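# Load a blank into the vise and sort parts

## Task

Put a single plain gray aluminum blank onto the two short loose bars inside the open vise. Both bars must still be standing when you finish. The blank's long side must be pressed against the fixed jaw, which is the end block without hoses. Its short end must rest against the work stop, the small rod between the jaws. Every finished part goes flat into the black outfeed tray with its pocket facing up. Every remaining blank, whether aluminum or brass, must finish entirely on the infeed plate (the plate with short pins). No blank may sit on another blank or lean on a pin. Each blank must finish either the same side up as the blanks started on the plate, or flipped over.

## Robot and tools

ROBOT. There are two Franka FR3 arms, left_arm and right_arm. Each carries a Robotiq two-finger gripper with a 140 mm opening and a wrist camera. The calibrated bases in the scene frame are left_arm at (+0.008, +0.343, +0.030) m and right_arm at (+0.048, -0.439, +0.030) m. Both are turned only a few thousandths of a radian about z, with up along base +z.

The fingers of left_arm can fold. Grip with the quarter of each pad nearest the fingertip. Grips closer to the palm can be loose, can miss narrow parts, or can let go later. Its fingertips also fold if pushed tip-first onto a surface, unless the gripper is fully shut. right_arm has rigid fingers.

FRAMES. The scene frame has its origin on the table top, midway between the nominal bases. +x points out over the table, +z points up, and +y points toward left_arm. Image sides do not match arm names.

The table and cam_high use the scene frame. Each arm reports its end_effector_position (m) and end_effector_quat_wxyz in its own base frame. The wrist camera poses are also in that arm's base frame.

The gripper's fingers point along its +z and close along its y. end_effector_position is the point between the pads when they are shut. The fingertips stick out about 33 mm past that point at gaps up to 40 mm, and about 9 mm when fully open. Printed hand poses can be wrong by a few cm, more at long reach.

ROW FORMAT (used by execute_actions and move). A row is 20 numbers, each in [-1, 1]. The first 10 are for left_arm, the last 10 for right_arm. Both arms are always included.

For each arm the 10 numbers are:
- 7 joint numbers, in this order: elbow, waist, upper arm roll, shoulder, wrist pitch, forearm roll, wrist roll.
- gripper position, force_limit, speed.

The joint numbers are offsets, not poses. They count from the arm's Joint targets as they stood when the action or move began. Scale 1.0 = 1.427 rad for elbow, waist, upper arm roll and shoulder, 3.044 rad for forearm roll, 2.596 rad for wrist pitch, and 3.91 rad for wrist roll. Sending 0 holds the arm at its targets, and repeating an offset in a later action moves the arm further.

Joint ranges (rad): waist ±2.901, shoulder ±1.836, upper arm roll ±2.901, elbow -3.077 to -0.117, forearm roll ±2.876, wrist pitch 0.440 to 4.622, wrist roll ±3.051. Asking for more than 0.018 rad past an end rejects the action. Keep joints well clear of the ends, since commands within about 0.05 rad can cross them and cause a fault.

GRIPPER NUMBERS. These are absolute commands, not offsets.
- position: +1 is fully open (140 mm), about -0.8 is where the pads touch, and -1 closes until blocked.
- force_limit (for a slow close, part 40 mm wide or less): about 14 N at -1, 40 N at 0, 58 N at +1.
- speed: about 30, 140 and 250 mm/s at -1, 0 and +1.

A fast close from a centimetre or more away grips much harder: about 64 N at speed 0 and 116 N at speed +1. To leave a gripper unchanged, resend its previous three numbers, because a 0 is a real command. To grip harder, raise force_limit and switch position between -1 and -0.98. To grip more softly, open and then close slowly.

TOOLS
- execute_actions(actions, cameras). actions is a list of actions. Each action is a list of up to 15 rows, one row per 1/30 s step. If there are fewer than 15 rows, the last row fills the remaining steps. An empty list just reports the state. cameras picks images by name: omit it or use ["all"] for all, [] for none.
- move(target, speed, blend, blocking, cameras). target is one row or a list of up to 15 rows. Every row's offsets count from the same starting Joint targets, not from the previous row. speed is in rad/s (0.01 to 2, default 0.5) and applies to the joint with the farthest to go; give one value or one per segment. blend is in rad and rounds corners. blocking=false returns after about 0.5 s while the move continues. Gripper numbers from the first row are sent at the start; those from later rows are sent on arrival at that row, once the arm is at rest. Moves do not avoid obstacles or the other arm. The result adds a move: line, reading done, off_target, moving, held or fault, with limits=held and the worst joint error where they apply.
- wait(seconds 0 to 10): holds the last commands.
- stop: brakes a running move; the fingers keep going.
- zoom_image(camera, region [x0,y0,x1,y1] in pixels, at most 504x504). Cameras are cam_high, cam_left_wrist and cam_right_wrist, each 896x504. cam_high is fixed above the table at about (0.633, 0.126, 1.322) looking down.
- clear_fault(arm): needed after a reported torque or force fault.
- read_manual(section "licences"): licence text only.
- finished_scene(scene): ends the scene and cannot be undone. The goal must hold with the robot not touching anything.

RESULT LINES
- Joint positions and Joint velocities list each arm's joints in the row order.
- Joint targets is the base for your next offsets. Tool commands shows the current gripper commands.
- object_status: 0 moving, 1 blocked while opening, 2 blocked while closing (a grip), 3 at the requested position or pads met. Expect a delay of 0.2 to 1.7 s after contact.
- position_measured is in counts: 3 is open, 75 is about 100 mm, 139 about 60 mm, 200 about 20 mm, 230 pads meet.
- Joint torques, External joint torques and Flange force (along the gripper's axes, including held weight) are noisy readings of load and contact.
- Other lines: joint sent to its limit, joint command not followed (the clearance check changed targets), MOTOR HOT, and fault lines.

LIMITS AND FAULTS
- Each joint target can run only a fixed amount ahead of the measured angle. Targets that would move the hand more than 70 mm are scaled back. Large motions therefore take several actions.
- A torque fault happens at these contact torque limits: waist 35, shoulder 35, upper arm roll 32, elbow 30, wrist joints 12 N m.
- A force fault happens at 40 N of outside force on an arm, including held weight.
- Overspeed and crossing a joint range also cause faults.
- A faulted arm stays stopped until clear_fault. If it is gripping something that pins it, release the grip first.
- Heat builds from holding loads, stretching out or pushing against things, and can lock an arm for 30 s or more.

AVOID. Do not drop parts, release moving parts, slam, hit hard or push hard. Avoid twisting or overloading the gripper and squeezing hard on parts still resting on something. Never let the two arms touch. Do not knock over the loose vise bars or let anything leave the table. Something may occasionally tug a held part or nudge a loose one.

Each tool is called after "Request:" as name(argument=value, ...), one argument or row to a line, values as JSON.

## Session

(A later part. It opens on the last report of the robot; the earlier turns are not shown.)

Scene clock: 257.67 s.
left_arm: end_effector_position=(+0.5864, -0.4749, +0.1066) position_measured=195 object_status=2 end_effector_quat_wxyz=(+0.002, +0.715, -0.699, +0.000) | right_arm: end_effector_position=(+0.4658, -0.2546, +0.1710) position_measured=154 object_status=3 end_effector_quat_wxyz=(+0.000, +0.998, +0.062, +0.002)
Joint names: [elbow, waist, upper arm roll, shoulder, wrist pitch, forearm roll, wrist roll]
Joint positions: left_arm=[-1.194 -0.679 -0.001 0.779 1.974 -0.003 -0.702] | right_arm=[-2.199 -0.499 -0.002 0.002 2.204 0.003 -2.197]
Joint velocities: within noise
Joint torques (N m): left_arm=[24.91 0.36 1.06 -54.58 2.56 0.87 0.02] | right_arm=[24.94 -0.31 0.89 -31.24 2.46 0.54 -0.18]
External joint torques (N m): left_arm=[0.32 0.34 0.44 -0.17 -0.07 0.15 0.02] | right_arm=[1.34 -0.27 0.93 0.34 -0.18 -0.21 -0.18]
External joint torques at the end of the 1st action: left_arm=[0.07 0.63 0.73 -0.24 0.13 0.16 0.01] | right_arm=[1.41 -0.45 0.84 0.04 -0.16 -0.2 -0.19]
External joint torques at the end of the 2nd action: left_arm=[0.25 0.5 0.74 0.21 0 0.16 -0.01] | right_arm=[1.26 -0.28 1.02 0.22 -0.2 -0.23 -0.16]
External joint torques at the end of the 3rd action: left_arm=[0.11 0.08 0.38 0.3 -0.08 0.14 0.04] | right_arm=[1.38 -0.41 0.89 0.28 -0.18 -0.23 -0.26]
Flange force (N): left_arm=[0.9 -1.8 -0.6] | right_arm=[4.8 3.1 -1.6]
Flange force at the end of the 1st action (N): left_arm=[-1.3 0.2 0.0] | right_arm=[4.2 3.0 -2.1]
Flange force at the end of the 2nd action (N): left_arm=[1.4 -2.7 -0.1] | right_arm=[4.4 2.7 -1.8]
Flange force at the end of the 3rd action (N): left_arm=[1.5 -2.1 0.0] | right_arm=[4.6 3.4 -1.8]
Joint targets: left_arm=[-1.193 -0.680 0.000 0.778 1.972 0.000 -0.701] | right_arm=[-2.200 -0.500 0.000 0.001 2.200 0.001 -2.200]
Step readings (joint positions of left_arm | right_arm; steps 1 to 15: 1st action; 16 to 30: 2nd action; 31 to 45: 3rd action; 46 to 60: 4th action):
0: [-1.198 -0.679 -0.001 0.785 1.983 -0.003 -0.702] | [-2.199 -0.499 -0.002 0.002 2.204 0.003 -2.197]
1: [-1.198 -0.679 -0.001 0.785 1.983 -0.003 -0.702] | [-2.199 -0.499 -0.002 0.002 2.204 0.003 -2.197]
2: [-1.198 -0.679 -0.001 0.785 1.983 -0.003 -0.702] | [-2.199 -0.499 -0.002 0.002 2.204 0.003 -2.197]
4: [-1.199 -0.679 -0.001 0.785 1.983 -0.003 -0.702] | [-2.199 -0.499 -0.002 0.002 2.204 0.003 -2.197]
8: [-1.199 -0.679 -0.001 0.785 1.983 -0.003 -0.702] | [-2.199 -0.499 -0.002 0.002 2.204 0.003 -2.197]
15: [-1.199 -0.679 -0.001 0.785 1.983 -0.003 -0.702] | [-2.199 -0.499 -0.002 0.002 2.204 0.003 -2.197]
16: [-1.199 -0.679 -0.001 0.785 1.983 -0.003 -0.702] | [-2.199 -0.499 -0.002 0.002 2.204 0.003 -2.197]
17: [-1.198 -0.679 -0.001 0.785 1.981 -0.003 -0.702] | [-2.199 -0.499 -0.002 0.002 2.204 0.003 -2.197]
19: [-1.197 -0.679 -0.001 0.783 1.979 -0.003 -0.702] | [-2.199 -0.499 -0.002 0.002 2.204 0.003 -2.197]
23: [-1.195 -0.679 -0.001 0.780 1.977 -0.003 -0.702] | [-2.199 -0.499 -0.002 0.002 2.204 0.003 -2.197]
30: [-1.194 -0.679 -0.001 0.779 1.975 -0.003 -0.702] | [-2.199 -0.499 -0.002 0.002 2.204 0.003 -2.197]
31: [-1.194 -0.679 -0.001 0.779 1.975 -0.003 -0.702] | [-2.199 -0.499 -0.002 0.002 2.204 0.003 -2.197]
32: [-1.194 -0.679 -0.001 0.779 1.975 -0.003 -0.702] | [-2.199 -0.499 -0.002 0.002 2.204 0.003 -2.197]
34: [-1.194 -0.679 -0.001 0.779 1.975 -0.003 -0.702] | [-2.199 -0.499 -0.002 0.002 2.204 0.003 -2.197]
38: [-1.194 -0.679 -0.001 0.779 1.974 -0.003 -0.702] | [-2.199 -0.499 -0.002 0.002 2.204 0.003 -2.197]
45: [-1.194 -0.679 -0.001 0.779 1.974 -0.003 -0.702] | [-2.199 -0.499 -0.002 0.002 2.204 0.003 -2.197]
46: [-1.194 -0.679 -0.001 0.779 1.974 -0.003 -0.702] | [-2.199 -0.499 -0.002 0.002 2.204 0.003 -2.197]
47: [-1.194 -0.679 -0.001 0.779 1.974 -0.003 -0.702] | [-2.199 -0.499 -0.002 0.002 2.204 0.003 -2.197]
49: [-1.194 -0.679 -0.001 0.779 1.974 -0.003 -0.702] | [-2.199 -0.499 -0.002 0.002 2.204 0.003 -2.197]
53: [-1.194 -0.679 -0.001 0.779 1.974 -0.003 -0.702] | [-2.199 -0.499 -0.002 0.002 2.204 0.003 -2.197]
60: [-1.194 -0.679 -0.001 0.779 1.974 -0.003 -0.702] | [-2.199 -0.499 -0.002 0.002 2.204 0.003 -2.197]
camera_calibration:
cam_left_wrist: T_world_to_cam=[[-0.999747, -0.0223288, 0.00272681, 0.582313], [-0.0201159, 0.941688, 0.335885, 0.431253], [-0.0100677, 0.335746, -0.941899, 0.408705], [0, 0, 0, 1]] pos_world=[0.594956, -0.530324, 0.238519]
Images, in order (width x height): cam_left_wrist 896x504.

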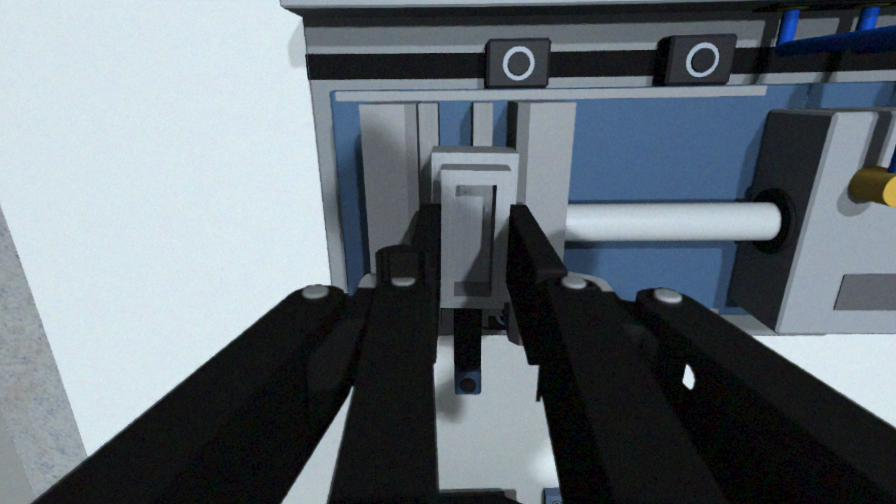

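Request:
move(
  target=[
    [0.00645,0,0,-0.00468,-0.00612,0,0,-1,-0.05,-1,0,0,0,0,0,0,0,-0.2,-0.05,0],
    [0.02423,0,0,-0.01421,-0.02113,0,0,-1,-0.05,-1,0,0,0,0,0,0,0,-0.2,-0.05,0],
    [0.0673,0,0,-0.02574,-0.05114,0,0,-1,-0.05,-1,0,0,0,0,0,0,0,-0.2,-0.05,0],
    [0.14802,0,0,-0.02542,-0.09534,0,0,-1,-0.05,-1,0,0,0,0,0,0,0,-0.2,-0.05,0],
    [-0.47923,0.36024,0,-0.41346,0.03577,0,0.13223,-1,-0.05,-1,0,0,0,0,0,0,0,-0.2,-0.05,0],
  ],
  speed=[0.04,0.08,0.2,0.3,0.5],
  blend=[0.002,0.005,0.02,0.06,0],
  cameras=["cam_left_wrist", "cam_high"],
)

Scene clock: 286.90 s.
left_arm: end_effector_position=(+0.5953, -0.1001, +0.1976) position_measured=195 object_status=2 end_effector_quat_wxyz=(+0.003, +0.716, -0.698, -0.002) | right_arm: end_effector_position=(+0.4658, -0.2546, +0.1710) position_measured=154 object_status=3 end_effector_quat_wxyz=(+0.000, +0.998, +0.062, +0.002)
Joint names: [elbow, waist, upper arm roll, shoulder, wrist pitch, forearm roll, wrist roll]
Joint positions: left_arm=[-1.877 -0.167 0.001 0.191 2.061 -0.003 -0.189] | right_arm=[-2.199 -0.499 -0.002 0.002 2.204 0.003 -2.197]
Joint velocities: left_arm=[0 0.001 -0.001 0.001 0.001 -0.001 0.006] | right_arm=[within noise]
Joint torques (N m): left_arm=[24.62 0.54 0.55 -39.62 3.03 0.81 0.12] | right_arm=[24.89 -0.33 0.96 -31.28 2.43 0.54 -0.19]
External joint torques (N m): left_arm=[0.4 0.54 0.38 -1.15 0.46 0.15 0.12] | right_arm=[1.39 -0.41 0.88 0.11 -0.19 -0.21 -0.19]
Flange force (N): left_arm=[-1.4 2.1 -0.5] | right_arm=[4.3 3.0 -2.0]
Joint targets: left_arm=[-1.877 -0.166 0.000 0.188 2.065 0.000 -0.184] | right_arm=[-2.200 -0.500 0.000 0.001 2.200 0.001 -2.200]
move: done; blend cut to 0 rad at target 1, 0.0576 rad at target 4
camera_calibration:
cam_left_wrist: T_world_to_cam=[[-0.999681, -0.0237815, 0.00851055, 0.598003], [-0.0195096, 0.941005, 0.337831, 0.0471108], [-0.0160426, 0.337557, -0.941168, 0.372166], [0, 0, 0, 1]] pos_world=[0.604702, -0.155737, 0.329266]
Images, in order (width x height): cam_high 896x504, cam_left_wrist 896x504.

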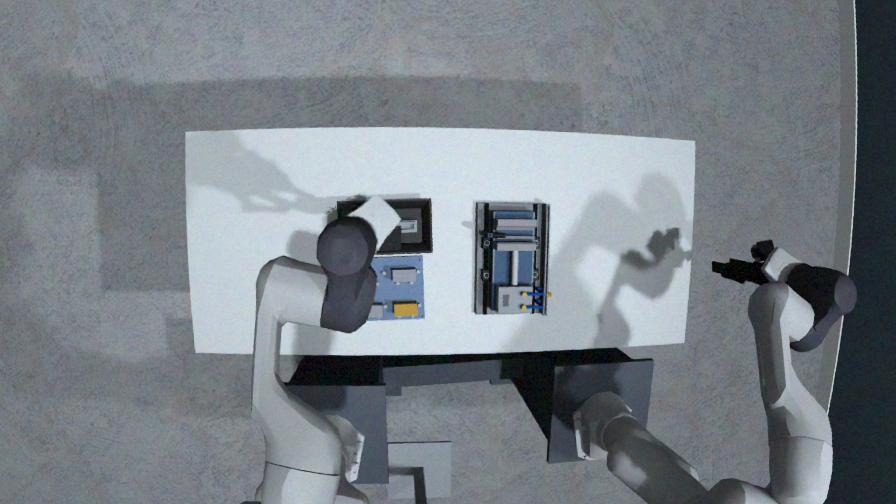

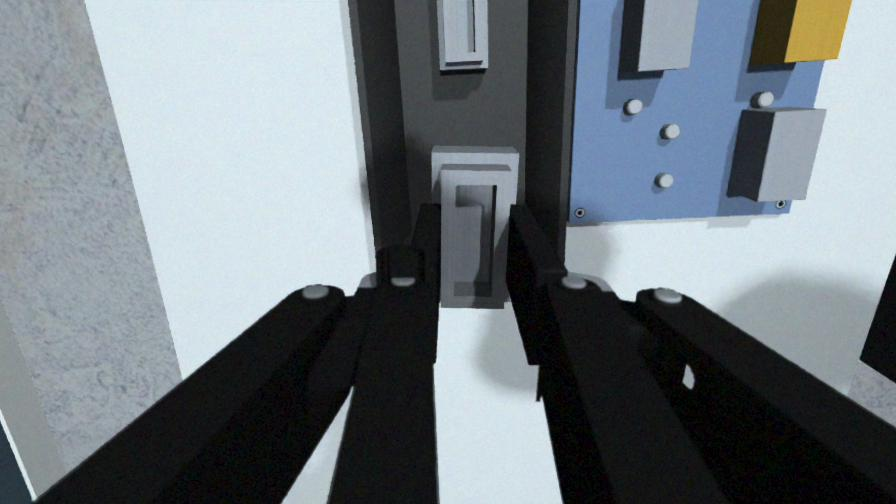

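Request:
zoom_image(
  camera="cam_left_wrist",
  region=[330, 0, 610, 330],
)

Scaled by 1.527 from the camera's 896x504 image, which has a finer 1280x720 frame.

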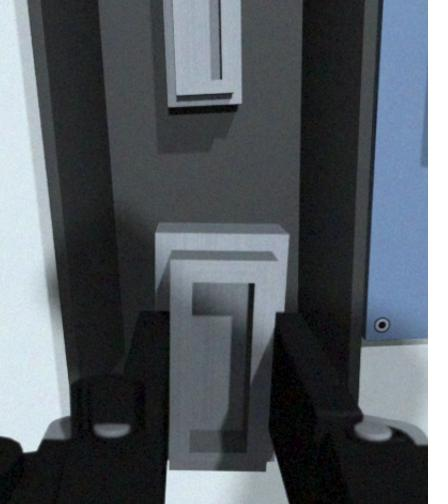

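Request:
move(
  target=[
    [-0.06404,0,0,0.06307,0.06987,0,0,-1,-0.05,-1,0,0,0,0,0,0,0,-0.2,-0.05,0],
    [-0.09,0,0,0.13405,0.12316,0,0,-1,-0.05,-1,0,0,0,0,0,0,0,-0.2,-0.05,0],
  ],
  speed=[0.25,0.15],
  blend=[0.02,0],
  cameras=["cam_left_wrist"],
)

Scene clock: 306.13 s.
left_arm: end_effector_position=(+0.5952, -0.0998, +0.0542) position_measured=195 object_status=2 end_effector_quat_wxyz=(+0.002, +0.715, -0.699, -0.002) | right_arm: end_effector_position=(+0.4658, -0.2546, +0.1709) position_measured=154 object_status=3 end_effector_quat_wxyz=(+0.000, +0.998, +0.062, +0.002)
Joint names: [elbow, waist, upper arm roll, shoulder, wrist pitch, forearm roll, wrist roll]
Joint positions: left_arm=[-2.006 -0.167 0.001 0.38 2.38 -0.003 -0.187] | right_arm=[-2.199 -0.499 -0.002 0.002 2.204 0.002 -2.197]
Joint velocities: left_arm=[-0.001 -0.001 0 0 0.004 -0.001 -0.001] | right_arm=[within noise]
Joint torques (N m): left_arm=[22.17 0.53 0.71 -42.27 3.15 0.66 0.08] | right_arm=[24.92 -0.34 0.91 -31.32 2.43 0.56 -0.21]
External joint torques (N m): left_arm=[0.63 0.54 0.38 -0.77 0.58 0.14 0.08] | right_arm=[1.34 -0.39 0.85 0.21 -0.2 -0.2 -0.21]
Flange force (N): left_arm=[-1.0 0.1 -0.3] | right_arm=[4.4 3.1 -1.9]
Joint targets: left_arm=[-2.005 -0.166 0.000 0.379 2.384 0.000 -0.184] | right_arm=[-2.200 -0.500 0.000 0.001 2.200 0.001 -2.200]
move: done; blend cut to 0 rad at target 1
camera_calibration:
cam_left_wrist: T_world_to_cam=[[-0.999731, -0.0222688, 0.00645842, 0.599444], [-0.0187744, 0.940917, 0.338118, 0.0948847], [-0.0136063, 0.337906, -0.941082, 0.23573], [0, 0, 0, 1]] pos_world=[0.604271, -0.155584, 0.185887]
Images, in order (width x height): cam_left_wrist 896x504.

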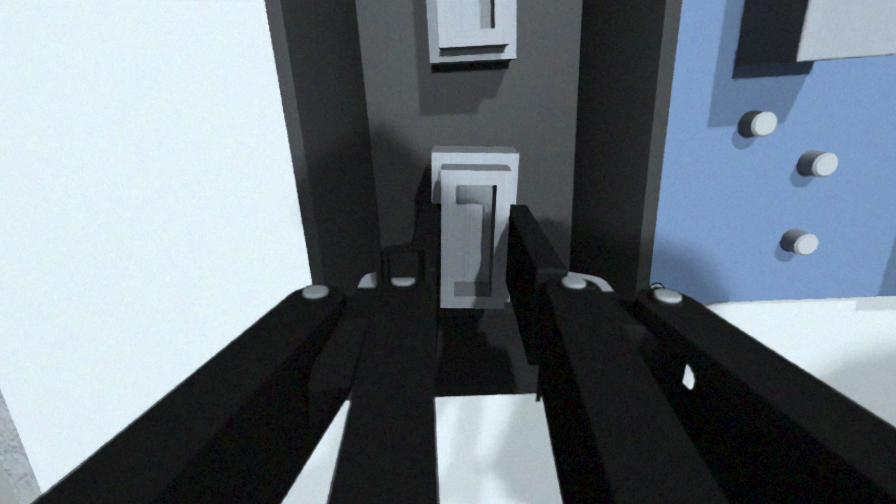

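Request:
execute_actions(
  actions=[
    [[-0.0006,0,0,0.0037,0.00235,0,0,-1,-0.05,-1,0,0,0,0,0,0,0,-0.2,-0.05,0]],
    [[-0.0006,0,0,0.0037,0.00235,0,0,-1,-0.05,-1,0,0,0,0,0,0,0,-0.2,-0.05,0]],
    [[-0.0004,0,0,0.00247,0.00157,0,0,-1,-0.05,-1,0,0,0,0,0,0,0,-0.2,-0.05,0]],
    [[-0.0004,0,0,0.00247,0.00157,0,0,-1,-0.05,-1,0,0,0,0,0,0,0,-0.2,-0.05,0]],
  ],
  cameras=[],
)

Scene clock: 313.73 s.
left_arm: end_effector_position=(+0.5959, -0.1000, +0.0450) position_measured=195 object_status=2 end_effector_quat_wxyz=(+0.002, +0.715, -0.699, -0.001) | right_arm: end_effector_position=(+0.4658, -0.2546, +0.1709) position_measured=154 object_status=3 end_effector_quat_wxyz=(+0.000, +0.998, +0.062, +0.002)
Joint names: [elbow, waist, upper arm roll, shoulder, wrist pitch, forearm roll, wrist roll]
Joint positions: left_arm=[-2.008 -0.167 0.001 0.396 2.401 -0.003 -0.187] | right_arm=[-2.199 -0.499 -0.002 0.002 2.204 0.002 -2.197]
Joint velocities: within noise
Joint torques (N m): left_arm=[21.67 0.6 0.75 -42.13 3 0.63 0.15] | right_arm=[24.94 -0.32 0.92 -31.27 2.44 0.56 -0.18]
External joint torques (N m): left_arm=[0.33 0.61 0.42 -0.27 0.43 0.13 0.15] | right_arm=[1.45 -0.28 0.95 0.1 -0.18 -0.19 -0.18]
External joint torques at the end of the 1st action: left_arm=[0.44 0.78 0.6 -0.42 0.39 0.14 0.09] | right_arm=[1.24 -0.29 0.97 0.22 -0.19 -0.2 -0.21]
External joint torques at the end of the 2nd action: left_arm=[0.39 0.46 0.31 -0.33 0.45 0.14 0.11] | right_arm=[1.42 -0.34 0.85 0.29 -0.16 -0.2 -0.23]
External joint torques at the end of the 3rd action: left_arm=[0.4 0.6 0.45 -0.3 0.51 0.14 0.12] | right_arm=[1.39 -0.23 0.98 0.14 -0.17 -0.21 -0.24]
Flange force (N): left_arm=[-1.2 -0.2 0.3] | right_arm=[4.6 3.0 -2.1]
Flange force at the end of the 1st action (N): left_arm=[-1.3 -0.4 -0.1] | right_arm=[4.3 2.8 -1.7]
Flange force at the end of the 2nd action (N): left_arm=[-0.9 -0.2 0.2] | right_arm=[4.8 3.4 -1.8]
Flange force at the end of the 3rd action (N): left_arm=[-1.1 -0.3 0.4] | right_arm=[4.5 2.9 -1.9]
Joint targets: left_arm=[-2.008 -0.166 0.000 0.397 2.405 0.000 -0.184] | right_arm=[-2.200 -0.500 0.000 0.001 2.200 0.001 -2.200]
Step readings (joint positions of left_arm | right_arm; steps 1 to 15: 1st action; 16 to 30: 2nd action; 31 to 45: 3rd action; 46 to 60: 4th action):
0: [-2.006 -0.167 0.001 0.380 2.381 -0.003 -0.187] | [-2.199 -0.499 -0.002 0.002 2.204 0.002 -2.197]
1: [-2.006 -0.167 0.001 0.380 2.382 -0.003 -0.187] | [-2.199 -0.499 -0.002 0.002 2.204 0.002 -2.197]
2: [-2.006 -0.167 0.001 0.380 2.383 -0.003 -0.187] | [-2.199 -0.499 -0.002 0.002 2.204 0.002 -2.197]
4: [-2.006 -0.167 0.001 0.382 2.384 -0.003 -0.187] | [-2.199 -0.499 -0.002 0.002 2.204 0.002 -2.197]
8: [-2.006 -0.167 0.001 0.384 2.386 -0.003 -0.187] | [-2.199 -0.499 -0.002 0.002 2.204 0.002 -2.197]
15: [-2.006 -0.167 0.001 0.384 2.387 -0.003 -0.187] | [-2.199 -0.499 -0.002 0.002 2.204 0.002 -2.197]
16: [-2.006 -0.167 0.001 0.384 2.387 -0.003 -0.187] | [-2.199 -0.499 -0.002 0.002 2.204 0.002 -2.197]
17: [-2.006 -0.167 0.001 0.385 2.388 -0.003 -0.187] | [-2.199 -0.499 -0.002 0.002 2.204 0.002 -2.197]
19: [-2.006 -0.167 0.001 0.387 2.390 -0.003 -0.187] | [-2.199 -0.499 -0.002 0.002 2.204 0.002 -2.197]
23: [-2.007 -0.167 0.001 0.389 2.391 -0.003 -0.187] | [-2.199 -0.499 -0.002 0.002 2.204 0.002 -2.197]
30: [-2.007 -0.167 0.001 0.389 2.393 -0.003 -0.187] | [-2.199 -0.499 -0.002 0.002 2.204 0.002 -2.197]
31: [-2.007 -0.167 0.001 0.389 2.393 -0.003 -0.187] | [-2.199 -0.499 -0.002 0.002 2.204 0.002 -2.197]
32: [-2.007 -0.167 0.001 0.390 2.394 -0.003 -0.187] | [-2.199 -0.499 -0.002 0.002 2.204 0.002 -2.197]
34: [-2.007 -0.167 0.001 0.391 2.395 -0.003 -0.187] | [-2.199 -0.499 -0.002 0.002 2.204 0.002 -2.197]
38: [-2.008 -0.167 0.001 0.393 2.396 -0.003 -0.187] | [-2.199 -0.499 -0.002 0.002 2.204 0.002 -2.197]
45: [-2.008 -0.167 0.001 0.393 2.397 -0.003 -0.187] | [-2.199 -0.499 -0.002 0.002 2.204 0.002 -2.197]
46: [-2.008 -0.167 0.001 0.393 2.397 -0.003 -0.187] | [-2.199 -0.499 -0.002 0.002 2.204 0.002 -2.197]
47: [-2.008 -0.167 0.001 0.393 2.398 -0.003 -0.187] | [-2.199 -0.499 -0.002 0.002 2.204 0.002 -2.197]
49: [-2.008 -0.167 0.001 0.395 2.399 -0.003 -0.187] | [-2.199 -0.499 -0.002 0.002 2.204 0.002 -2.197]
53: [-2.008 -0.167 0.001 0.396 2.400 -0.003 -0.187] | [-2.199 -0.499 -0.002 0.002 2.204 0.002 -2.197]
60: [-2.008 -0.167 0.001 0.396 2.401 -0.003 -0.187] | [-2.199 -0.499 -0.002 0.002 2.204 0.002 -2.197]
No camera images: "cameras" was empty.

Request:
execute_actions(
  actions=[
    [[-0.0003,0,0,0.00185,0.00118,0,0,-1,-0.05,-1,0,0,0,0,0,0,0,-0.2,-0.05,0]],
    [[-0.0003,0,0,0.00185,0.00118,0,0,-1,-0.05,-1,0,0,0,0,0,0,0,-0.2,-0.05,0]],
    [[-0.0003,0,0,0.00185,0.00118,0,0,-1,-0.05,-1,0,0,0,0,0,0,0,-0.2,-0.05,0]],
  ],
  cameras=[],
)

Scene clock: 318.00 s.
left_arm: end_effector_position=(+0.5959, -0.1000, +0.0405) position_measured=195 object_status=2 end_effector_quat_wxyz=(+0.002, +0.715, -0.699, -0.001) | right_arm: end_effector_position=(+0.4657, -0.2546, +0.1709) position_measured=154 object_status=3 end_effector_quat_wxyz=(+0.000, +0.998, +0.062, +0.002)
Joint names: [elbow, waist, upper arm roll, shoulder, wrist pitch, forearm roll, wrist roll]
Joint positions: left_arm=[-2.009 -0.167 0.001 0.404 2.41 -0.003 -0.187] | right_arm=[-2.199 -0.499 -0.002 0.002 2.204 0.002 -2.197]
Joint velocities: within noise
Joint torques (N m): left_arm=[21.57 0.53 0.77 -42.25 3.04 0.64 0.12] | right_arm=[24.93 -0.36 0.91 -31.35 2.47 0.55 -0.21]
External joint torques (N m): left_arm=[0.37 0.53 0.41 -0.33 0.46 0.14 0.12] | right_arm=[1.41 -0.37 0.91 0.09 -0.16 -0.21 -0.21]
External joint torques at the end of the 1st action: left_arm=[0.34 0.64 0.45 -0.34 0.48 0.14 0.11] | right_arm=[1.26 -0.47 0.82 0.37 -0.19 -0.2 -0.25]
External joint torques at the end of the 2nd action: left_arm=[0.29 0.52 0.4 -0.24 0.47 0.14 0.15] | right_arm=[1.39 -0.2 1.02 0.14 -0.16 -0.21 -0.26]
Flange force (N): left_arm=[-1.0 -0.1 0.3] | right_arm=[4.3 3.0 -2.0]
Flange force at the end of the 1st action (N): left_arm=[-1.2 0.0 0.3] | right_arm=[4.4 3.4 -1.5]
Flange force at the end of the 2nd action (N): left_arm=[-1.1 -0.1 0.4] | right_arm=[4.5 2.9 -1.9]
Joint targets: left_arm=[-2.009 -0.166 0.000 0.404 2.414 0.000 -0.184] | right_arm=[-2.200 -0.500 0.000 0.001 2.200 0.001 -2.200]
Step readings (joint positions of left_arm | right_arm; steps 1 to 15: 1st action; 16 to 30: 2nd action; 31 to 45: 3rd action):
0: [-2.008 -0.167 0.001 0.396 2.402 -0.003 -0.187] | [-2.199 -0.499 -0.002 0.002 2.204 0.002 -2.197]
1: [-2.008 -0.167 0.001 0.396 2.402 -0.003 -0.187] | [-2.199 -0.499 -0.002 0.002 2.204 0.002 -2.197]
2: [-2.008 -0.167 0.001 0.397 2.402 -0.003 -0.187] | [-2.199 -0.499 -0.002 0.002 2.204 0.002 -2.197]
4: [-2.008 -0.167 0.001 0.398 2.403 -0.003 -0.187] | [-2.199 -0.499 -0.002 0.002 2.204 0.002 -2.197]
8: [-2.009 -0.167 0.001 0.399 2.404 -0.003 -0.187] | [-2.199 -0.499 -0.002 0.002 2.204 0.002 -2.197]
15: [-2.009 -0.167 0.001 0.399 2.404 -0.003 -0.187] | [-2.199 -0.499 -0.002 0.002 2.204 0.002 -2.197]
16: [-2.009 -0.167 0.001 0.399 2.404 -0.003 -0.187] | [-2.199 -0.499 -0.002 0.002 2.204 0.002 -2.197]
17: [-2.009 -0.167 0.001 0.399 2.405 -0.003 -0.187] | [-2.199 -0.499 -0.002 0.002 2.204 0.002 -2.197]
19: [-2.009 -0.167 0.001 0.400 2.406 -0.003 -0.187] | [-2.199 -0.499 -0.002 0.002 2.204 0.002 -2.197]
23: [-2.009 -0.167 0.001 0.401 2.407 -0.003 -0.187] | [-2.199 -0.499 -0.002 0.002 2.204 0.002 -2.197]
30: [-2.009 -0.167 0.001 0.401 2.407 -0.003 -0.187] | [-2.199 -0.499 -0.002 0.002 2.204 0.002 -2.197]
31: [-2.009 -0.167 0.001 0.402 2.407 -0.003 -0.187] | [-2.199 -0.499 -0.002 0.002 2.204 0.002 -2.197]
32: [-2.009 -0.167 0.001 0.402 2.408 -0.003 -0.187] | [-2.199 -0.499 -0.002 0.002 2.204 0.002 -2.197]
34: [-2.009 -0.167 0.001 0.403 2.409 -0.003 -0.187] | [-2.199 -0.499 -0.002 0.002 2.204 0.002 -2.197]
38: [-2.009 -0.167 0.001 0.404 2.410 -0.003 -0.187] | [-2.199 -0.499 -0.002 0.002 2.204 0.002 -2.197]
45: [-2.009 -0.167 0.001 0.404 2.410 -0.003 -0.187] | [-2.199 -0.499 -0.002 0.002 2.204 0.002 -2.197]
No camera images: "cameras" was empty.

Request:
execute_actions(
  actions=[
    [[-0.0003,0,0,0.00185,0.00118,0,0,-1,-0.05,-1,0,0,0,0,0,0,0,-0.2,-0.05,0]],
    [[-0.0003,0,0,0.00185,0.00118,0,0,-1,-0.05,-1,0,0,0,0,0,0,0,-0.2,-0.05,0]],
    [[-0.0003,0,0,0.00185,0.00118,0,0,-1,-0.05,-1,0,0,0,0,0,0,0,-0.2,-0.05,0]],
  ],
  cameras=["cam_left_wrist"],
)

Scene clock: 321.93 s.
left_arm: end_effector_position=(+0.5966, -0.1001, +0.0388) position_measured=195 object_status=2 end_effector_quat_wxyz=(+0.001, +0.715, -0.699, +0.000) | right_arm: end_effector_position=(+0.4657, -0.2546, +0.1709) position_measured=154 object_status=3 end_effector_quat_wxyz=(+0.000, +0.998, +0.062, +0.002)
Joint names: [elbow, waist, upper arm roll, shoulder, wrist pitch, forearm roll, wrist roll]
Joint positions: left_arm=[-2.01 -0.167 0.001 0.408 2.417 -0.003 -0.186] | right_arm=[-2.199 -0.499 -0.002 0.002 2.204 0.002 -2.197]
Joint velocities: within noise
Joint torques (N m): left_arm=[20.95 0.35 0.78 -39.46 3.46 0.63 0.07] | right_arm=[24.89 -0.31 0.91 -31.34 2.46 0.55 -0.26]
External joint torques (N m): left_arm=[-0.22 0.26 0.35 2.57 0.88 0.13 0.07] | right_arm=[1.39 -0.39 0.84 0.04 -0.16 -0.2 -0.26]
External joint torques at the end of the 1st action: left_arm=[0.39 0.56 0.41 -0.33 0.49 0.15 0.11] | right_arm=[1.43 -0.34 0.87 0.1 -0.16 -0.18 -0.23]
External joint torques at the end of the 2nd action: left_arm=[0.17 0.37 0.31 0.91 0.71 0.14 0.09] | right_arm=[1.29 -0.37 0.9 0.25 -0.19 -0.19 -0.26]
Flange force (N): left_arm=[0.2 -4.1 6.5] | right_arm=[4.1 3.0 -2.1]
Flange force at the end of the 1st action (N): left_arm=[-1.0 -0.2 0.3] | right_arm=[4.4 3.1 -2.0]
Flange force at the end of the 2nd action (N): left_arm=[-0.4 -1.9 3.0] | right_arm=[4.3 3.1 -1.7]
Joint targets: left_arm=[-2.011 -0.166 0.000 0.412 2.423 0.000 -0.184] | right_arm=[-2.200 -0.500 0.000 0.001 2.200 0.001 -2.200]
Step readings (joint positions of left_arm | right_arm; steps 1 to 15: 1st action; 16 to 30: 2nd action; 31 to 45: 3rd action):
0: [-2.010 -0.167 0.001 0.404 2.411 -0.003 -0.187] | [-2.199 -0.499 -0.002 0.002 2.204 0.002 -2.197]
1: [-2.010 -0.167 0.001 0.404 2.411 -0.003 -0.187] | [-2.199 -0.499 -0.002 0.002 2.204 0.002 -2.197]
2: [-2.010 -0.167 0.001 0.405 2.411 -0.003 -0.187] | [-2.199 -0.499 -0.002 0.002 2.204 0.002 -2.197]
4: [-2.010 -0.167 0.001 0.406 2.412 -0.003 -0.187] | [-2.199 -0.499 -0.002 0.002 2.204 0.002 -2.197]
8: [-2.010 -0.167 0.001 0.407 2.413 -0.003 -0.187] | [-2.199 -0.499 -0.002 0.002 2.204 0.002 -2.197]
15: [-2.010 -0.167 0.001 0.407 2.413 -0.003 -0.187] | [-2.199 -0.499 -0.002 0.002 2.204 0.002 -2.197]
16: [-2.010 -0.167 0.001 0.407 2.414 -0.003 -0.187] | [-2.199 -0.499 -0.002 0.002 2.204 0.002 -2.197]
17: [-2.010 -0.167 0.001 0.407 2.414 -0.003 -0.187] | [-2.199 -0.499 -0.002 0.002 2.204 0.002 -2.197]
19: [-2.010 -0.167 0.001 0.407 2.414 -0.003 -0.186] | [-2.199 -0.499 -0.002 0.002 2.204 0.002 -2.197]
23: [-2.010 -0.167 0.001 0.407 2.415 -0.003 -0.186] | [-2.199 -0.499 -0.002 0.002 2.204 0.002 -2.197]
30: [-2.010 -0.167 0.001 0.407 2.415 -0.003 -0.186] | [-2.199 -0.499 -0.002 0.002 2.204 0.002 -2.197]
31: [-2.010 -0.167 0.001 0.407 2.415 -0.003 -0.186] | [-2.199 -0.499 -0.002 0.002 2.204 0.002 -2.197]
32: [-2.010 -0.167 0.001 0.407 2.416 -0.003 -0.186] | [-2.199 -0.499 -0.002 0.002 2.204 0.002 -2.197]
34: [-2.010 -0.167 0.001 0.408 2.416 -0.003 -0.186] | [-2.199 -0.499 -0.002 0.002 2.204 0.002 -2.197]
38: [-2.010 -0.167 0.001 0.408 2.417 -0.003 -0.186] | [-2.199 -0.499 -0.002 0.002 2.204 0.002 -2.197]
45: [-2.010 -0.167 0.001 0.408 2.417 -0.003 -0.186] | [-2.199 -0.499 -0.002 0.002 2.204 0.002 -2.197]
camera_calibration:
cam_left_wrist: T_world_to_cam=[[-0.999776, -0.0210833, 0.00192884, 0.601309], [-0.0191965, 0.941171, 0.337384, 0.10064], [-0.00892851, 0.337271, -0.941365, 0.218504], [0, 0, 0, 1]] pos_world=[0.605057, -0.155737, 0.170578]
Images, in order (width x height): cam_left_wrist 896x504.

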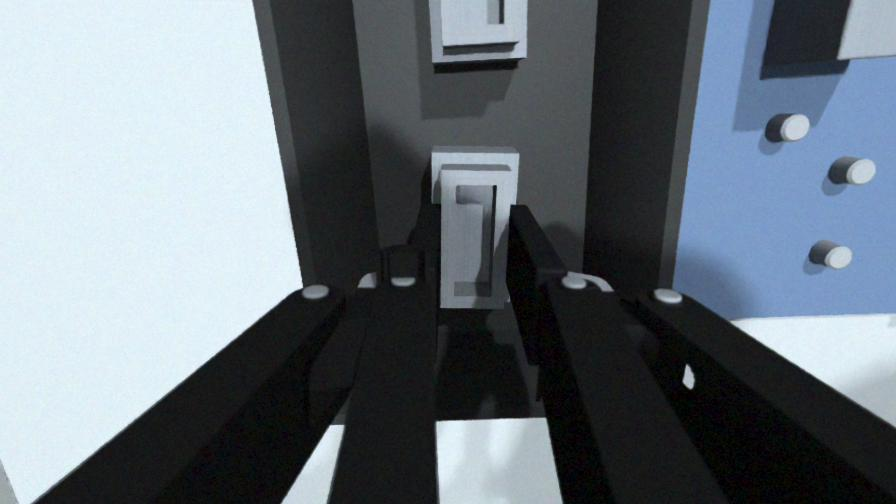

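Request:
execute_actions(
  actions=[
    [[0.0004,0,0,-0.0023,-0.0015,0,0,-1,-0.05,-1,0,0,0,0,0,0,0,-0.2,-0.05,0]],
    [[0,0,0,0,0,0,0,-0.3,-0.05,-1,0,0,0,0,0,0,0,-0.2,-0.05,0]],
    [[0.0018,0,0,-0.0123,-0.0078,0,0,-0.3,-0.05,-1,0,0,0,0,0,0,0,-0.2,-0.05,0]],
    [[0.0018,0,0,-0.0123,-0.0078,0,0,-0.3,-0.05,-1,0,0,0,0,0,0,0,-0.2,-0.05,0]],
  ],
  cameras=["cam_left_wrist"],
)

Scene clock: 327.63 s.
left_arm: end_effector_position=(+0.5969, -0.1002, +0.0569) position_measured=167 object_status=3 end_effector_quat_wxyz=(+0.000, +0.715, -0.699, +0.001) | right_arm: end_effector_position=(+0.4657, -0.2546, +0.1709) position_measured=154 object_status=3 end_effector_quat_wxyz=(+0.000, +0.998, +0.062, +0.002)
Joint names: [elbow, waist, upper arm roll, shoulder, wrist pitch, forearm roll, wrist roll]
Joint positions: left_arm=[-2.006 -0.167 0.001 0.376 2.382 -0.003 -0.185] | right_arm=[-2.199 -0.499 -0.002 0.002 2.204 0.002 -2.197]
Joint velocities: within noise
Joint torques (N m): left_arm=[21.64 0.58 0.82 -41.43 2.45 0.66 0.06] | right_arm=[24.94 -0.32 0.9 -31.27 2.48 0.56 -0.22]
External joint torques (N m): left_arm=[0.06 0.53 0.45 0.07 -0.13 0.14 0.06] | right_arm=[1.39 -0.35 0.86 0.19 -0.15 -0.2 -0.22]
External joint torques at the end of the 1st action: left_arm=[-0.38 0.29 0.35 2.21 0.62 0.13 0.04] | right_arm=[1.39 -0.33 0.92 0.11 -0.18 -0.19 -0.27]
External joint torques at the end of the 2nd action: left_arm=[0.11 0.34 0.27 0.42 0.29 0.14 0.03] | right_arm=[1.37 -0.36 0.89 0.15 -0.16 -0.19 -0.23]
External joint torques at the end of the 3rd action: left_arm=[0.16 0.63 0.5 0.01 -0.11 0.15 0] | right_arm=[1.37 -0.19 1.01 0.16 -0.15 -0.21 -0.2]
Flange force (N): left_arm=[-0.8 -0.8 -0.2] | right_arm=[4.5 3.2 -1.8]
Flange force at the end of the 1st action (N): left_arm=[0.0 -3.0 5.3] | right_arm=[4.3 3.1 -2.0]
Flange force at the end of the 2nd action (N): left_arm=[-0.4 -1.1 1.3] | right_arm=[4.3 3.0 -1.9]
Flange force at the end of the 3rd action (N): left_arm=[-0.8 -1.0 -0.3] | right_arm=[4.6 2.8 -1.8]
Joint targets: left_arm=[-2.005 -0.166 0.000 0.374 2.379 0.000 -0.184] | right_arm=[-2.200 -0.500 0.000 0.001 2.200 0.001 -2.200]
Step readings (joint positions of left_arm | right_arm; steps 1 to 15: 1st action; 16 to 30: 2nd action; 31 to 45: 3rd action; 46 to 60: 4th action):
0: [-2.010 -0.167 0.001 0.408 2.417 -0.003 -0.185] | [-2.199 -0.499 -0.002 0.002 2.204 0.002 -2.197]
1: [-2.010 -0.167 0.001 0.408 2.417 -0.003 -0.185] | [-2.199 -0.499 -0.002 0.002 2.204 0.002 -2.197]
2: [-2.010 -0.167 0.001 0.408 2.417 -0.003 -0.185] | [-2.199 -0.499 -0.002 0.002 2.204 0.002 -2.197]
4: [-2.010 -0.167 0.001 0.408 2.417 -0.003 -0.185] | [-2.199 -0.499 -0.002 0.002 2.204 0.002 -2.197]
8: [-2.010 -0.167 0.001 0.408 2.417 -0.003 -0.185] | [-2.199 -0.499 -0.002 0.002 2.204 0.002 -2.197]
15: [-2.010 -0.167 0.001 0.408 2.417 -0.003 -0.185] | [-2.199 -0.499 -0.002 0.002 2.204 0.002 -2.197]
16: [-2.010 -0.167 0.001 0.408 2.417 -0.003 -0.185] | [-2.199 -0.499 -0.002 0.002 2.204 0.002 -2.197]
17: [-2.010 -0.167 0.001 0.408 2.417 -0.003 -0.185] | [-2.199 -0.499 -0.002 0.002 2.204 0.002 -2.197]
19: [-2.010 -0.167 0.001 0.408 2.417 -0.003 -0.185] | [-2.199 -0.499 -0.002 0.002 2.204 0.002 -2.197]
23: [-2.010 -0.167 0.001 0.408 2.417 -0.003 -0.185] | [-2.199 -0.499 -0.002 0.002 2.204 0.002 -2.197]
30: [-2.010 -0.167 0.001 0.408 2.417 -0.003 -0.185] | [-2.199 -0.499 -0.002 0.002 2.204 0.002 -2.197]
31: [-2.010 -0.167 0.001 0.408 2.416 -0.003 -0.185] | [-2.199 -0.499 -0.002 0.002 2.204 0.002 -2.197]
32: [-2.010 -0.167 0.001 0.406 2.413 -0.003 -0.185] | [-2.199 -0.499 -0.002 0.002 2.204 0.002 -2.197]
34: [-2.010 -0.167 0.001 0.399 2.409 -0.003 -0.185] | [-2.199 -0.499 -0.002 0.002 2.204 0.002 -2.197]
38: [-2.008 -0.167 0.001 0.393 2.406 -0.003 -0.185] | [-2.199 -0.499 -0.002 0.002 2.204 0.002 -2.197]
45: [-2.008 -0.167 0.001 0.393 2.403 -0.003 -0.185] | [-2.199 -0.499 -0.002 0.002 2.204 0.002 -2.197]
46: [-2.008 -0.167 0.001 0.393 2.401 -0.003 -0.185] | [-2.199 -0.499 -0.002 0.002 2.204 0.002 -2.197]
47: [-2.008 -0.167 0.001 0.390 2.397 -0.003 -0.185] | [-2.199 -0.499 -0.002 0.002 2.204 0.002 -2.197]
49: [-2.008 -0.167 0.001 0.383 2.392 -0.003 -0.185] | [-2.199 -0.499 -0.002 0.002 2.204 0.002 -2.197]
53: [-2.006 -0.167 0.001 0.376 2.387 -0.003 -0.185] | [-2.199 -0.499 -0.002 0.002 2.204 0.002 -2.197]
60: [-2.006 -0.167 0.001 0.376 2.383 -0.003 -0.185] | [-2.199 -0.499 -0.002 0.002 2.204 0.002 -2.197]
camera_calibration:
cam_left_wrist: T_world_to_cam=[[-0.999785, -0.0207431, 0.000704481, 0.601677], [-0.0192918, 0.941284, 0.337063, 0.0947196], [-0.00765484, 0.336977, -0.941482, 0.234812], [0, 0, 0, 1]] pos_world=[0.605172, -0.155804, 0.188721]
Images, in order (width x height): cam_left_wrist 896x504.

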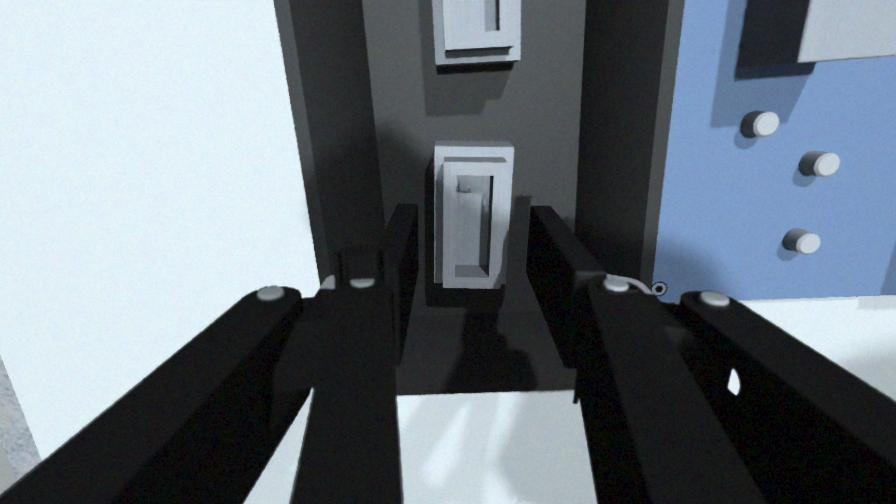

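Request:
move(
  target=[
    [0.0898,0,0,-0.13058,-0.12097,0,0,-0.3,-0.05,-1,0.21023,0.28031,0,0.11843,-0.05008,0,0,-0.2,-0.05,0],
    [-0.13595,0.32586,0,-0.26232,-0.0693,0,-0.04297,-0.3,-0.05,-1,0.49054,0.66573,0,0.27961,-0.11556,-0.00033,0,-0.2,-0.05,0],
    [-0.13595,0.32586,0,-0.26232,-0.0693,0,-0.04297,-0.3,-0.05,-1,0.60455,0.98108,0,0.38431,-0.12068,-0.00033,-0.0132,-0.2,-0.05,0],
  ],
  speed=[0.6, 0.6, 0.6],
  blend=[0.04, 0.05, 0],
  cameras=["cam_right_wrist", "cam_high"],
)

Scene clock: 365.57 s.
left_arm: end_effector_position=(+0.5057, +0.1549, +0.1705) position_measured=167 object_status=3 end_effector_quat_wxyz=(+0.002, +0.895, -0.445, -0.001) | right_arm: end_effector_position=(+0.4431, +0.5610, +0.2004) position_measured=154 object_status=3 end_effector_quat_wxyz=(-0.001, +0.705, +0.709, +0.002)
Joint names: [elbow, waist, upper arm roll, shoulder, wrist pitch, forearm roll, wrist roll]
Joint positions: left_arm=[-2.198 0.297 0.001 0.002 2.196 -0.003 -0.348] | right_arm=[-1.34 0.901 0.001 0.548 1.892 0.002 -2.247]
Joint velocities: left_arm=[within noise] | right_arm=[0.002 0.002 0 0.001 -0.001 0 -0.006]
Joint torques (N m): left_arm=[23.12 0.68 0.46 -31.63 2.92 0.74 -0.25] | right_arm=[26.7 -0.32 1.27 -48.85 2.29 0.55 -0.3]
External joint torques (N m): left_arm=[-0.28 0.64 0.42 -0.36 0.32 0.13 -0.25] | right_arm=[1.77 -0.24 0.75 0.94 -0.33 -0.34 -0.3]
Flange force (N): left_arm=[-1.2 1.9 0.7] | right_arm=[12.1 10.2 -3.6]
Joint targets: left_arm=[-2.199 0.298 0.000 0.000 2.199 0.000 -0.352] | right_arm=[-1.338 0.900 0.000 0.549 1.887 0.000 -2.252]
move: done
camera_calibration:
cam_right_wrist: T_world_to_cam=[[0.999704, 0.0233855, -0.00672849, -0.445318], [0.0242759, -0.939305, 0.342225, 0.45172], [0.00168298, -0.342287, -0.939594, 0.515084], [0, 0, 0, 1]] pos_world=[0.433353, 0.611023, 0.326384]
Images, in order (width x height): cam_high 896x504, cam_right_wrist 896x504.

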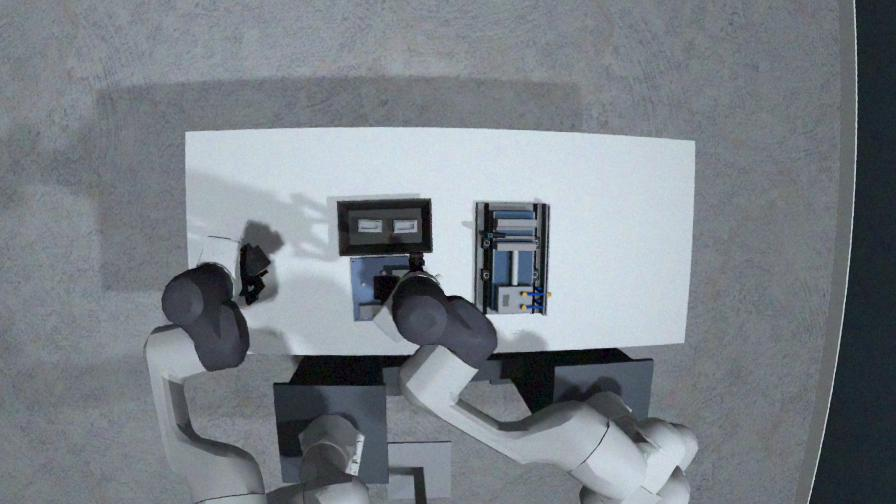

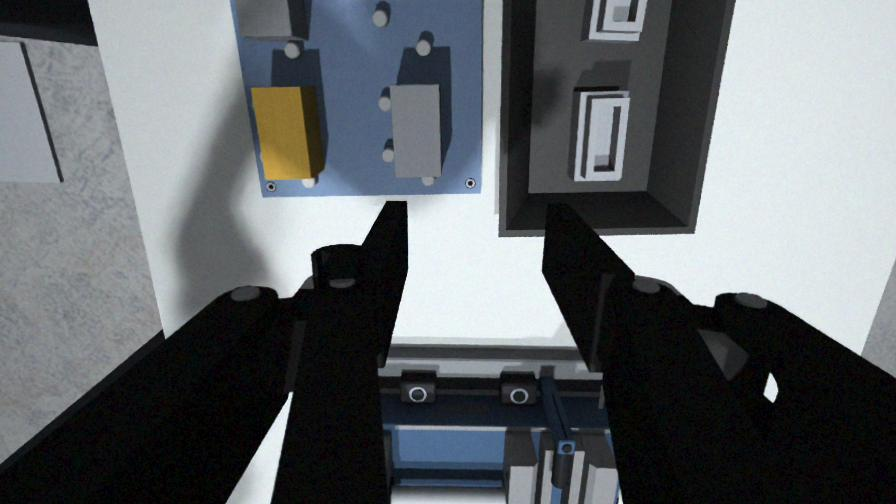

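Request:
zoom_image(
  camera="cam_right_wrist",
  region=[340, 60, 500, 210],
)

Request:
zoom_image(
  camera="cam_right_wrist",
  region=[360, 340, 640, 504],
)

Scaled by 3.150 from the camera's 896x504 image, which has a finer 1280x720 frame.

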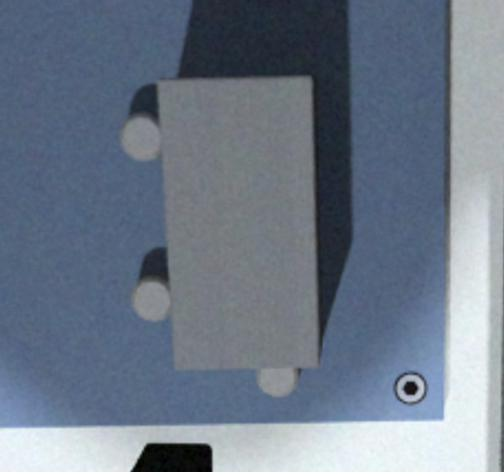

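Scaled by 1.800 from the camera's 896x504 image, which has a finer 1280x720 frame.

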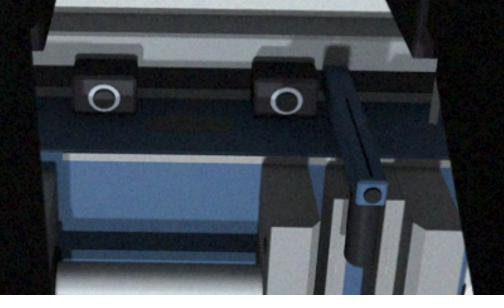

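Request:
move(
  target=[0,0,0,0,0,0,0,-0.3,-0.05,-1,-0.10417,0.03959,0,0.07064,0.09609,0,0.00729,-0.2,-0.05,0],
  speed=[0.3],
  cameras=["cam_right_wrist"],
)

Scene clock: 394.93 s.
left_arm: end_effector_position=(+0.5057, +0.1549, +0.1705) position_measured=167 object_status=3 end_effector_quat_wxyz=(+0.002, +0.895, -0.445, -0.001) | right_arm: end_effector_position=(+0.4103, +0.5814, +0.0791) position_measured=154 object_status=3 end_effector_quat_wxyz=(+0.000, +0.693, +0.721, -0.003)
Joint names: [elbow, waist, upper arm roll, shoulder, wrist pitch, forearm roll, wrist roll]
Joint positions: left_arm=[-2.198 0.297 0.001 0.002 2.197 -0.003 -0.348] | right_arm=[-1.486 0.955 0 0.651 2.131 0.002 -2.228]
Joint velocities: left_arm=[within noise] | right_arm=[0.001 0 -0.001 0 0.004 0 0.003]
Joint torques (N m): left_arm=[23.33 0.68 0.48 -31.58 2.85 0.76 -0.23] | right_arm=[25.28 -0.33 1.52 -51.06 2.81 0.48 0.11]
External joint torques (N m): left_arm=[0.02 0.72 0.52 -0.43 0.27 0.15 -0.23] | right_arm=[1.28 -0.39 0.83 0.31 0.2 -0.32 0.11]
Flange force (N): left_arm=[-1.1 1.0 0.1] | right_arm=[6.2 4.8 0.0]
Joint targets: left_arm=[-2.199 0.298 0.000 0.000 2.199 0.000 -0.352] | right_arm=[-1.487 0.956 0.000 0.650 2.136 0.000 -2.224]
move: done
camera_calibration:
cam_right_wrist: T_world_to_cam=[[0.998238, 0.058017, -0.0124165, -0.432898], [0.0586926, -0.935022, 0.349697, 0.496], [0.0086787, -0.34981, -0.93678, 0.409407], [0, 0, 0, 1]] pos_world=[0.39947, 0.632101, 0.204699]
Images, in order (width x height): cam_right_wrist 896x504.

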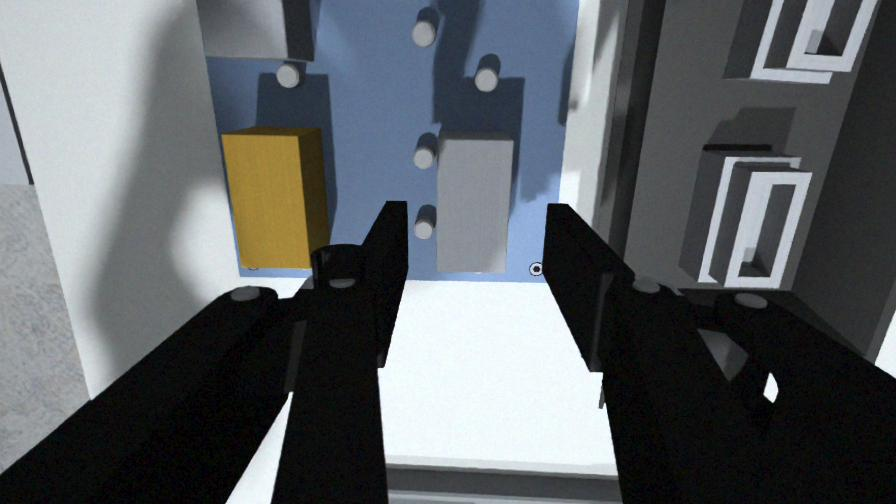

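Request:
zoom_image(
  camera="cam_right_wrist",
  region=[400, 110, 560, 300],
)

Scaled by 2.653 from the camera's 896x504 image, which has a finer 1280x720 frame.

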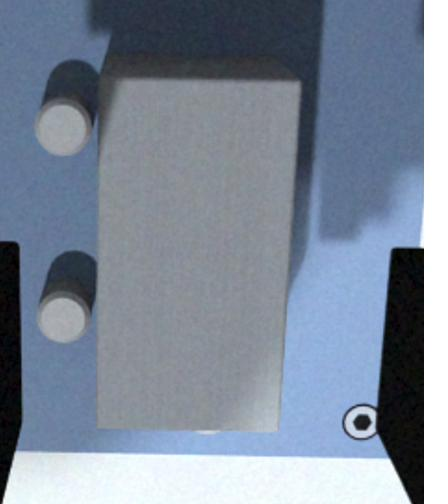

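Request:
move(
  target=[
    [0,0,0,0,0,0,0,-0.3,-0.05,-1,-0.01243,0,0,0.04435,0.03121,0,0,-0.2,-0.05,0],
    [0,0,0,0,0,0,0,-0.3,-0.05,-1,-0.01243,0,0,0.04435,0.03121,0,0,-1,-0.05,-1],
  ],
  speed=[0.15, 0.15],
  cameras=["cam_right_wrist"],
)

Scene clock: 412.90 s.
left_arm: end_effector_position=(+0.5057, +0.1548, +0.1705) position_measured=167 object_status=3 end_effector_quat_wxyz=(+0.002, +0.895, -0.445, -0.001) | right_arm: end_effector_position=(+0.4107, +0.5819, +0.0339) position_measured=183 object_status=0 end_effector_quat_wxyz=(-0.001, +0.693, +0.721, -0.002)
Joint names: [elbow, waist, upper arm roll, shoulder, wrist pitch, forearm roll, wrist roll]
Joint positions: left_arm=[-2.199 0.297 0.001 0.002 2.197 -0.003 -0.348] | right_arm=[-1.504 0.955 0 0.713 2.213 0.002 -2.227]
Joint velocities: within noise
Joint torques (N m): left_arm=[23.39 0.71 0.55 -31.55 2.83 0.75 -0.2] | right_arm=[24.76 -0.36 1.48 -51.23 2.78 0.47 0.16]
External joint torques (N m): left_arm=[0.04 0.7 0.54 -0.36 0.24 0.13 -0.2] | right_arm=[1.42 -0.42 0.75 0.79 0.18 -0.28 0.16]
Flange force (N): left_arm=[-1.1 0.7 0.1] | right_arm=[8.0 6.3 1.2]
Joint targets: left_arm=[-2.199 0.298 0.000 0.000 2.199 0.000 -0.352] | right_arm=[-1.504 0.956 0.000 0.713 2.217 0.000 -2.224]
move: done
camera_calibration:
cam_right_wrist: T_world_to_cam=[[0.998318, 0.0569183, -0.0110536, -0.433316], [0.057201, -0.935635, 0.348302, 0.513233], [0.00948263, -0.348348, -0.937317, 0.366096], [0, 0, 0, 1]] pos_world=[0.399758, 0.632392, 0.159598]
Images, in order (width x height): cam_right_wrist 896x504.

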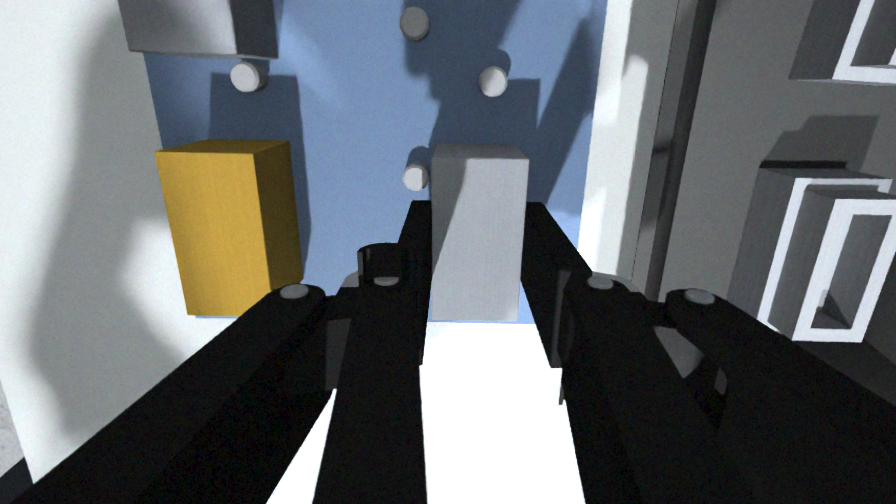

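Request:
wait(
  seconds=0.1,
  cameras=[],
)

Scene clock: 414.63 s.
left_arm: end_effector_position=(+0.5057, +0.1548, +0.1705) position_measured=167 object_status=3 end_effector_quat_wxyz=(+0.002, +0.895, -0.445, -0.001) | right_arm: end_effector_position=(+0.4107, +0.5819, +0.0339) position_measured=183 object_status=2 end_effector_quat_wxyz=(-0.001, +0.693, +0.721, -0.002)
Joint names: [elbow, waist, upper arm roll, shoulder, wrist pitch, forearm roll, wrist roll]
Joint positions: left_arm=[-2.199 0.297 0.001 0.002 2.197 -0.003 -0.348] | right_arm=[-1.504 0.955 0 0.713 2.213 0.002 -2.227]
Joint velocities: within noise
Joint torques (N m): left_arm=[23.37 0.71 0.58 -31.54 2.84 0.75 -0.21] | right_arm=[24.81 -0.35 1.43 -51.18 2.77 0.46 0.1]
External joint torques (N m): left_arm=[0.09 0.74 0.61 -0.41 0.26 0.14 -0.21] | right_arm=[1.45 -0.54 0.6 0.89 0.17 -0.29 0.1]
Flange force (N): left_arm=[-1.2 0.6 0.0] | right_arm=[8.3 6.8 1.3]
Joint targets: left_arm=[-2.199 0.298 0.000 0.000 2.199 0.000 -0.352] | right_arm=[-1.504 0.956 0.000 0.713 2.217 0.000 -2.224]
Tool commands: left_gripper/position=-0.3 left_gripper/force_limit=-0.05 left_gripper/speed=-1.0 right_gripper/position=-1.0 right_gripper/force_limit=-0.05 right_gripper/speed=-1.0
wait: 0.10 s; at rest from the start
No camera images: "cameras" was empty.

Request:
move(
  target=[
    [0,0,0,0,0,0,0,-0.3,-0.05,-1,0.00151,0,0,-0.01037,-0.00653,0,0,-1,-0.05,-1],
    [0,0,0,0,0,0,0,-0.3,-0.05,-1,0.01243,0,0,-0.04435,-0.0312,0,0,-1,-0.05,-1],
    [0,0,0,0,0,0,0,-0.3,-0.05,-1,0.11661,0,0,-0.115,-0.12731,0,0,-1,-0.05,-1],
    [0,0,0,0,0,0,0,-0.3,-0.05,-1,-0.33161,-0.31727,0,-0.42039,-0.0488,0,-0.11503,-1,-0.05,-1],
  ],
  speed=[0.05, 0.15, 0.4, 0.5],
  blend=[0.004, 0.02, 0.08, 0],
  cameras=["cam_right_wrist"],
)

Scene clock: 446.53 s.
left_arm: end_effector_position=(+0.5057, +0.1548, +0.1705) position_measured=167 object_status=3 end_effector_quat_wxyz=(+0.002, +0.895, -0.445, -0.001) | right_arm: end_effector_position=(+0.5065, +0.2782, +0.1979) position_measured=183 object_status=2 end_effector_quat_wxyz=(-0.002, +0.697, +0.717, -0.004)
Joint names: [elbow, waist, upper arm roll, shoulder, wrist pitch, forearm roll, wrist roll]
Joint positions: left_arm=[-2.199 0.297 0.001 0.002 2.197 -0.003 -0.348] | right_arm=[-1.977 0.504 -0.002 0.116 2.085 0.002 -2.668]
Joint velocities: left_arm=[within noise] | right_arm=[0.001 0.001 0 0 0 0 -0.007]
Joint torques (N m): left_arm=[23.46 0.66 0.57 -31.55 2.82 0.75 -0.24] | right_arm=[26.12 -0.28 1.2 -37.05 2.91 0.6 -0.3]
External joint torques (N m): left_arm=[0.23 0.64 0.55 -0.5 0.25 0.14 -0.24] | right_arm=[1.83 -0.23 1.13 -0.84 0.35 -0.23 -0.3]
Flange force (N): left_arm=[-0.9 0.5 -0.3] | right_arm=[2.1 3.7 -2.6]
Joint targets: left_arm=[-2.199 0.298 0.000 0.000 2.199 0.000 -0.352] | right_arm=[-1.977 0.504 0.000 0.113 2.091 0.000 -2.673]
move: done; blend cut to 0 rad at target 1
camera_calibration:
cam_right_wrist: T_world_to_cam=[[0.998881, 0.0447216, -0.0153794, -0.505921], [0.0472765, -0.935907, 0.34906, 0.171437], [0.00121683, -0.349397, -0.936974, 0.417505], [0, 0, 0, 1]] pos_world=[0.496742, 0.32895, 0.323569]
Images, in order (width x height): cam_right_wrist 896x504.

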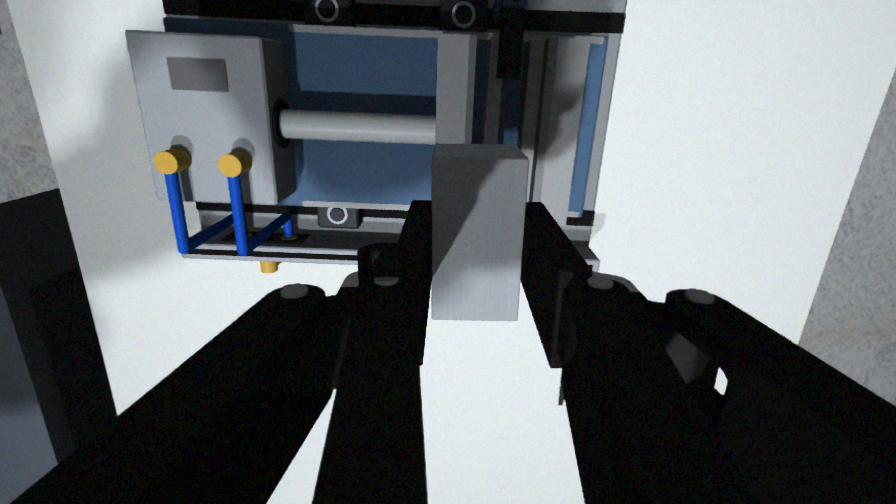

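Request:
zoom_image(
  camera="cam_right_wrist",
  region=[400, 0, 640, 240],
)

Scaled by 2.100 from the camera's 896x504 image, which has a finer 1280x720 frame.

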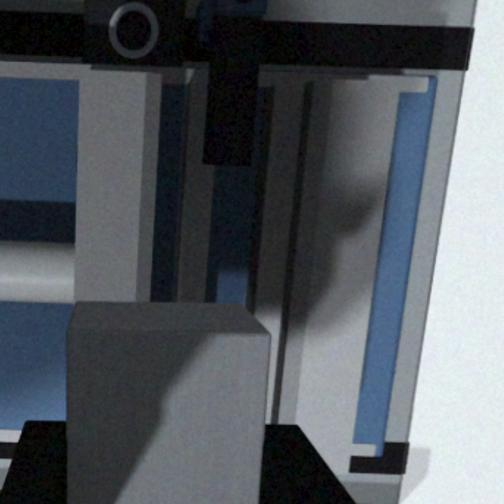

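Request:
zoom_image(
  camera="cam_right_wrist",
  region=[460, 20, 610, 170],
)

Scaled by 3.360 from the camera's 896x504 image, which has a finer 1280x720 frame.

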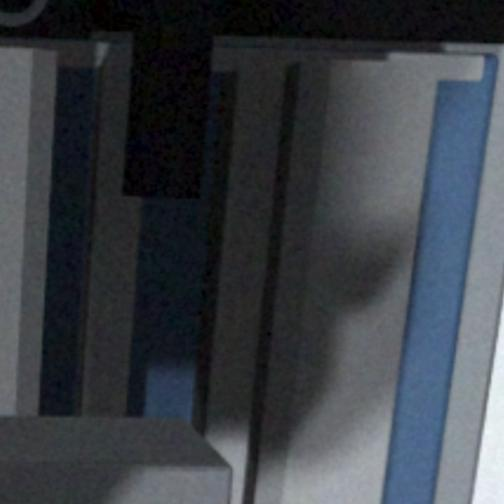

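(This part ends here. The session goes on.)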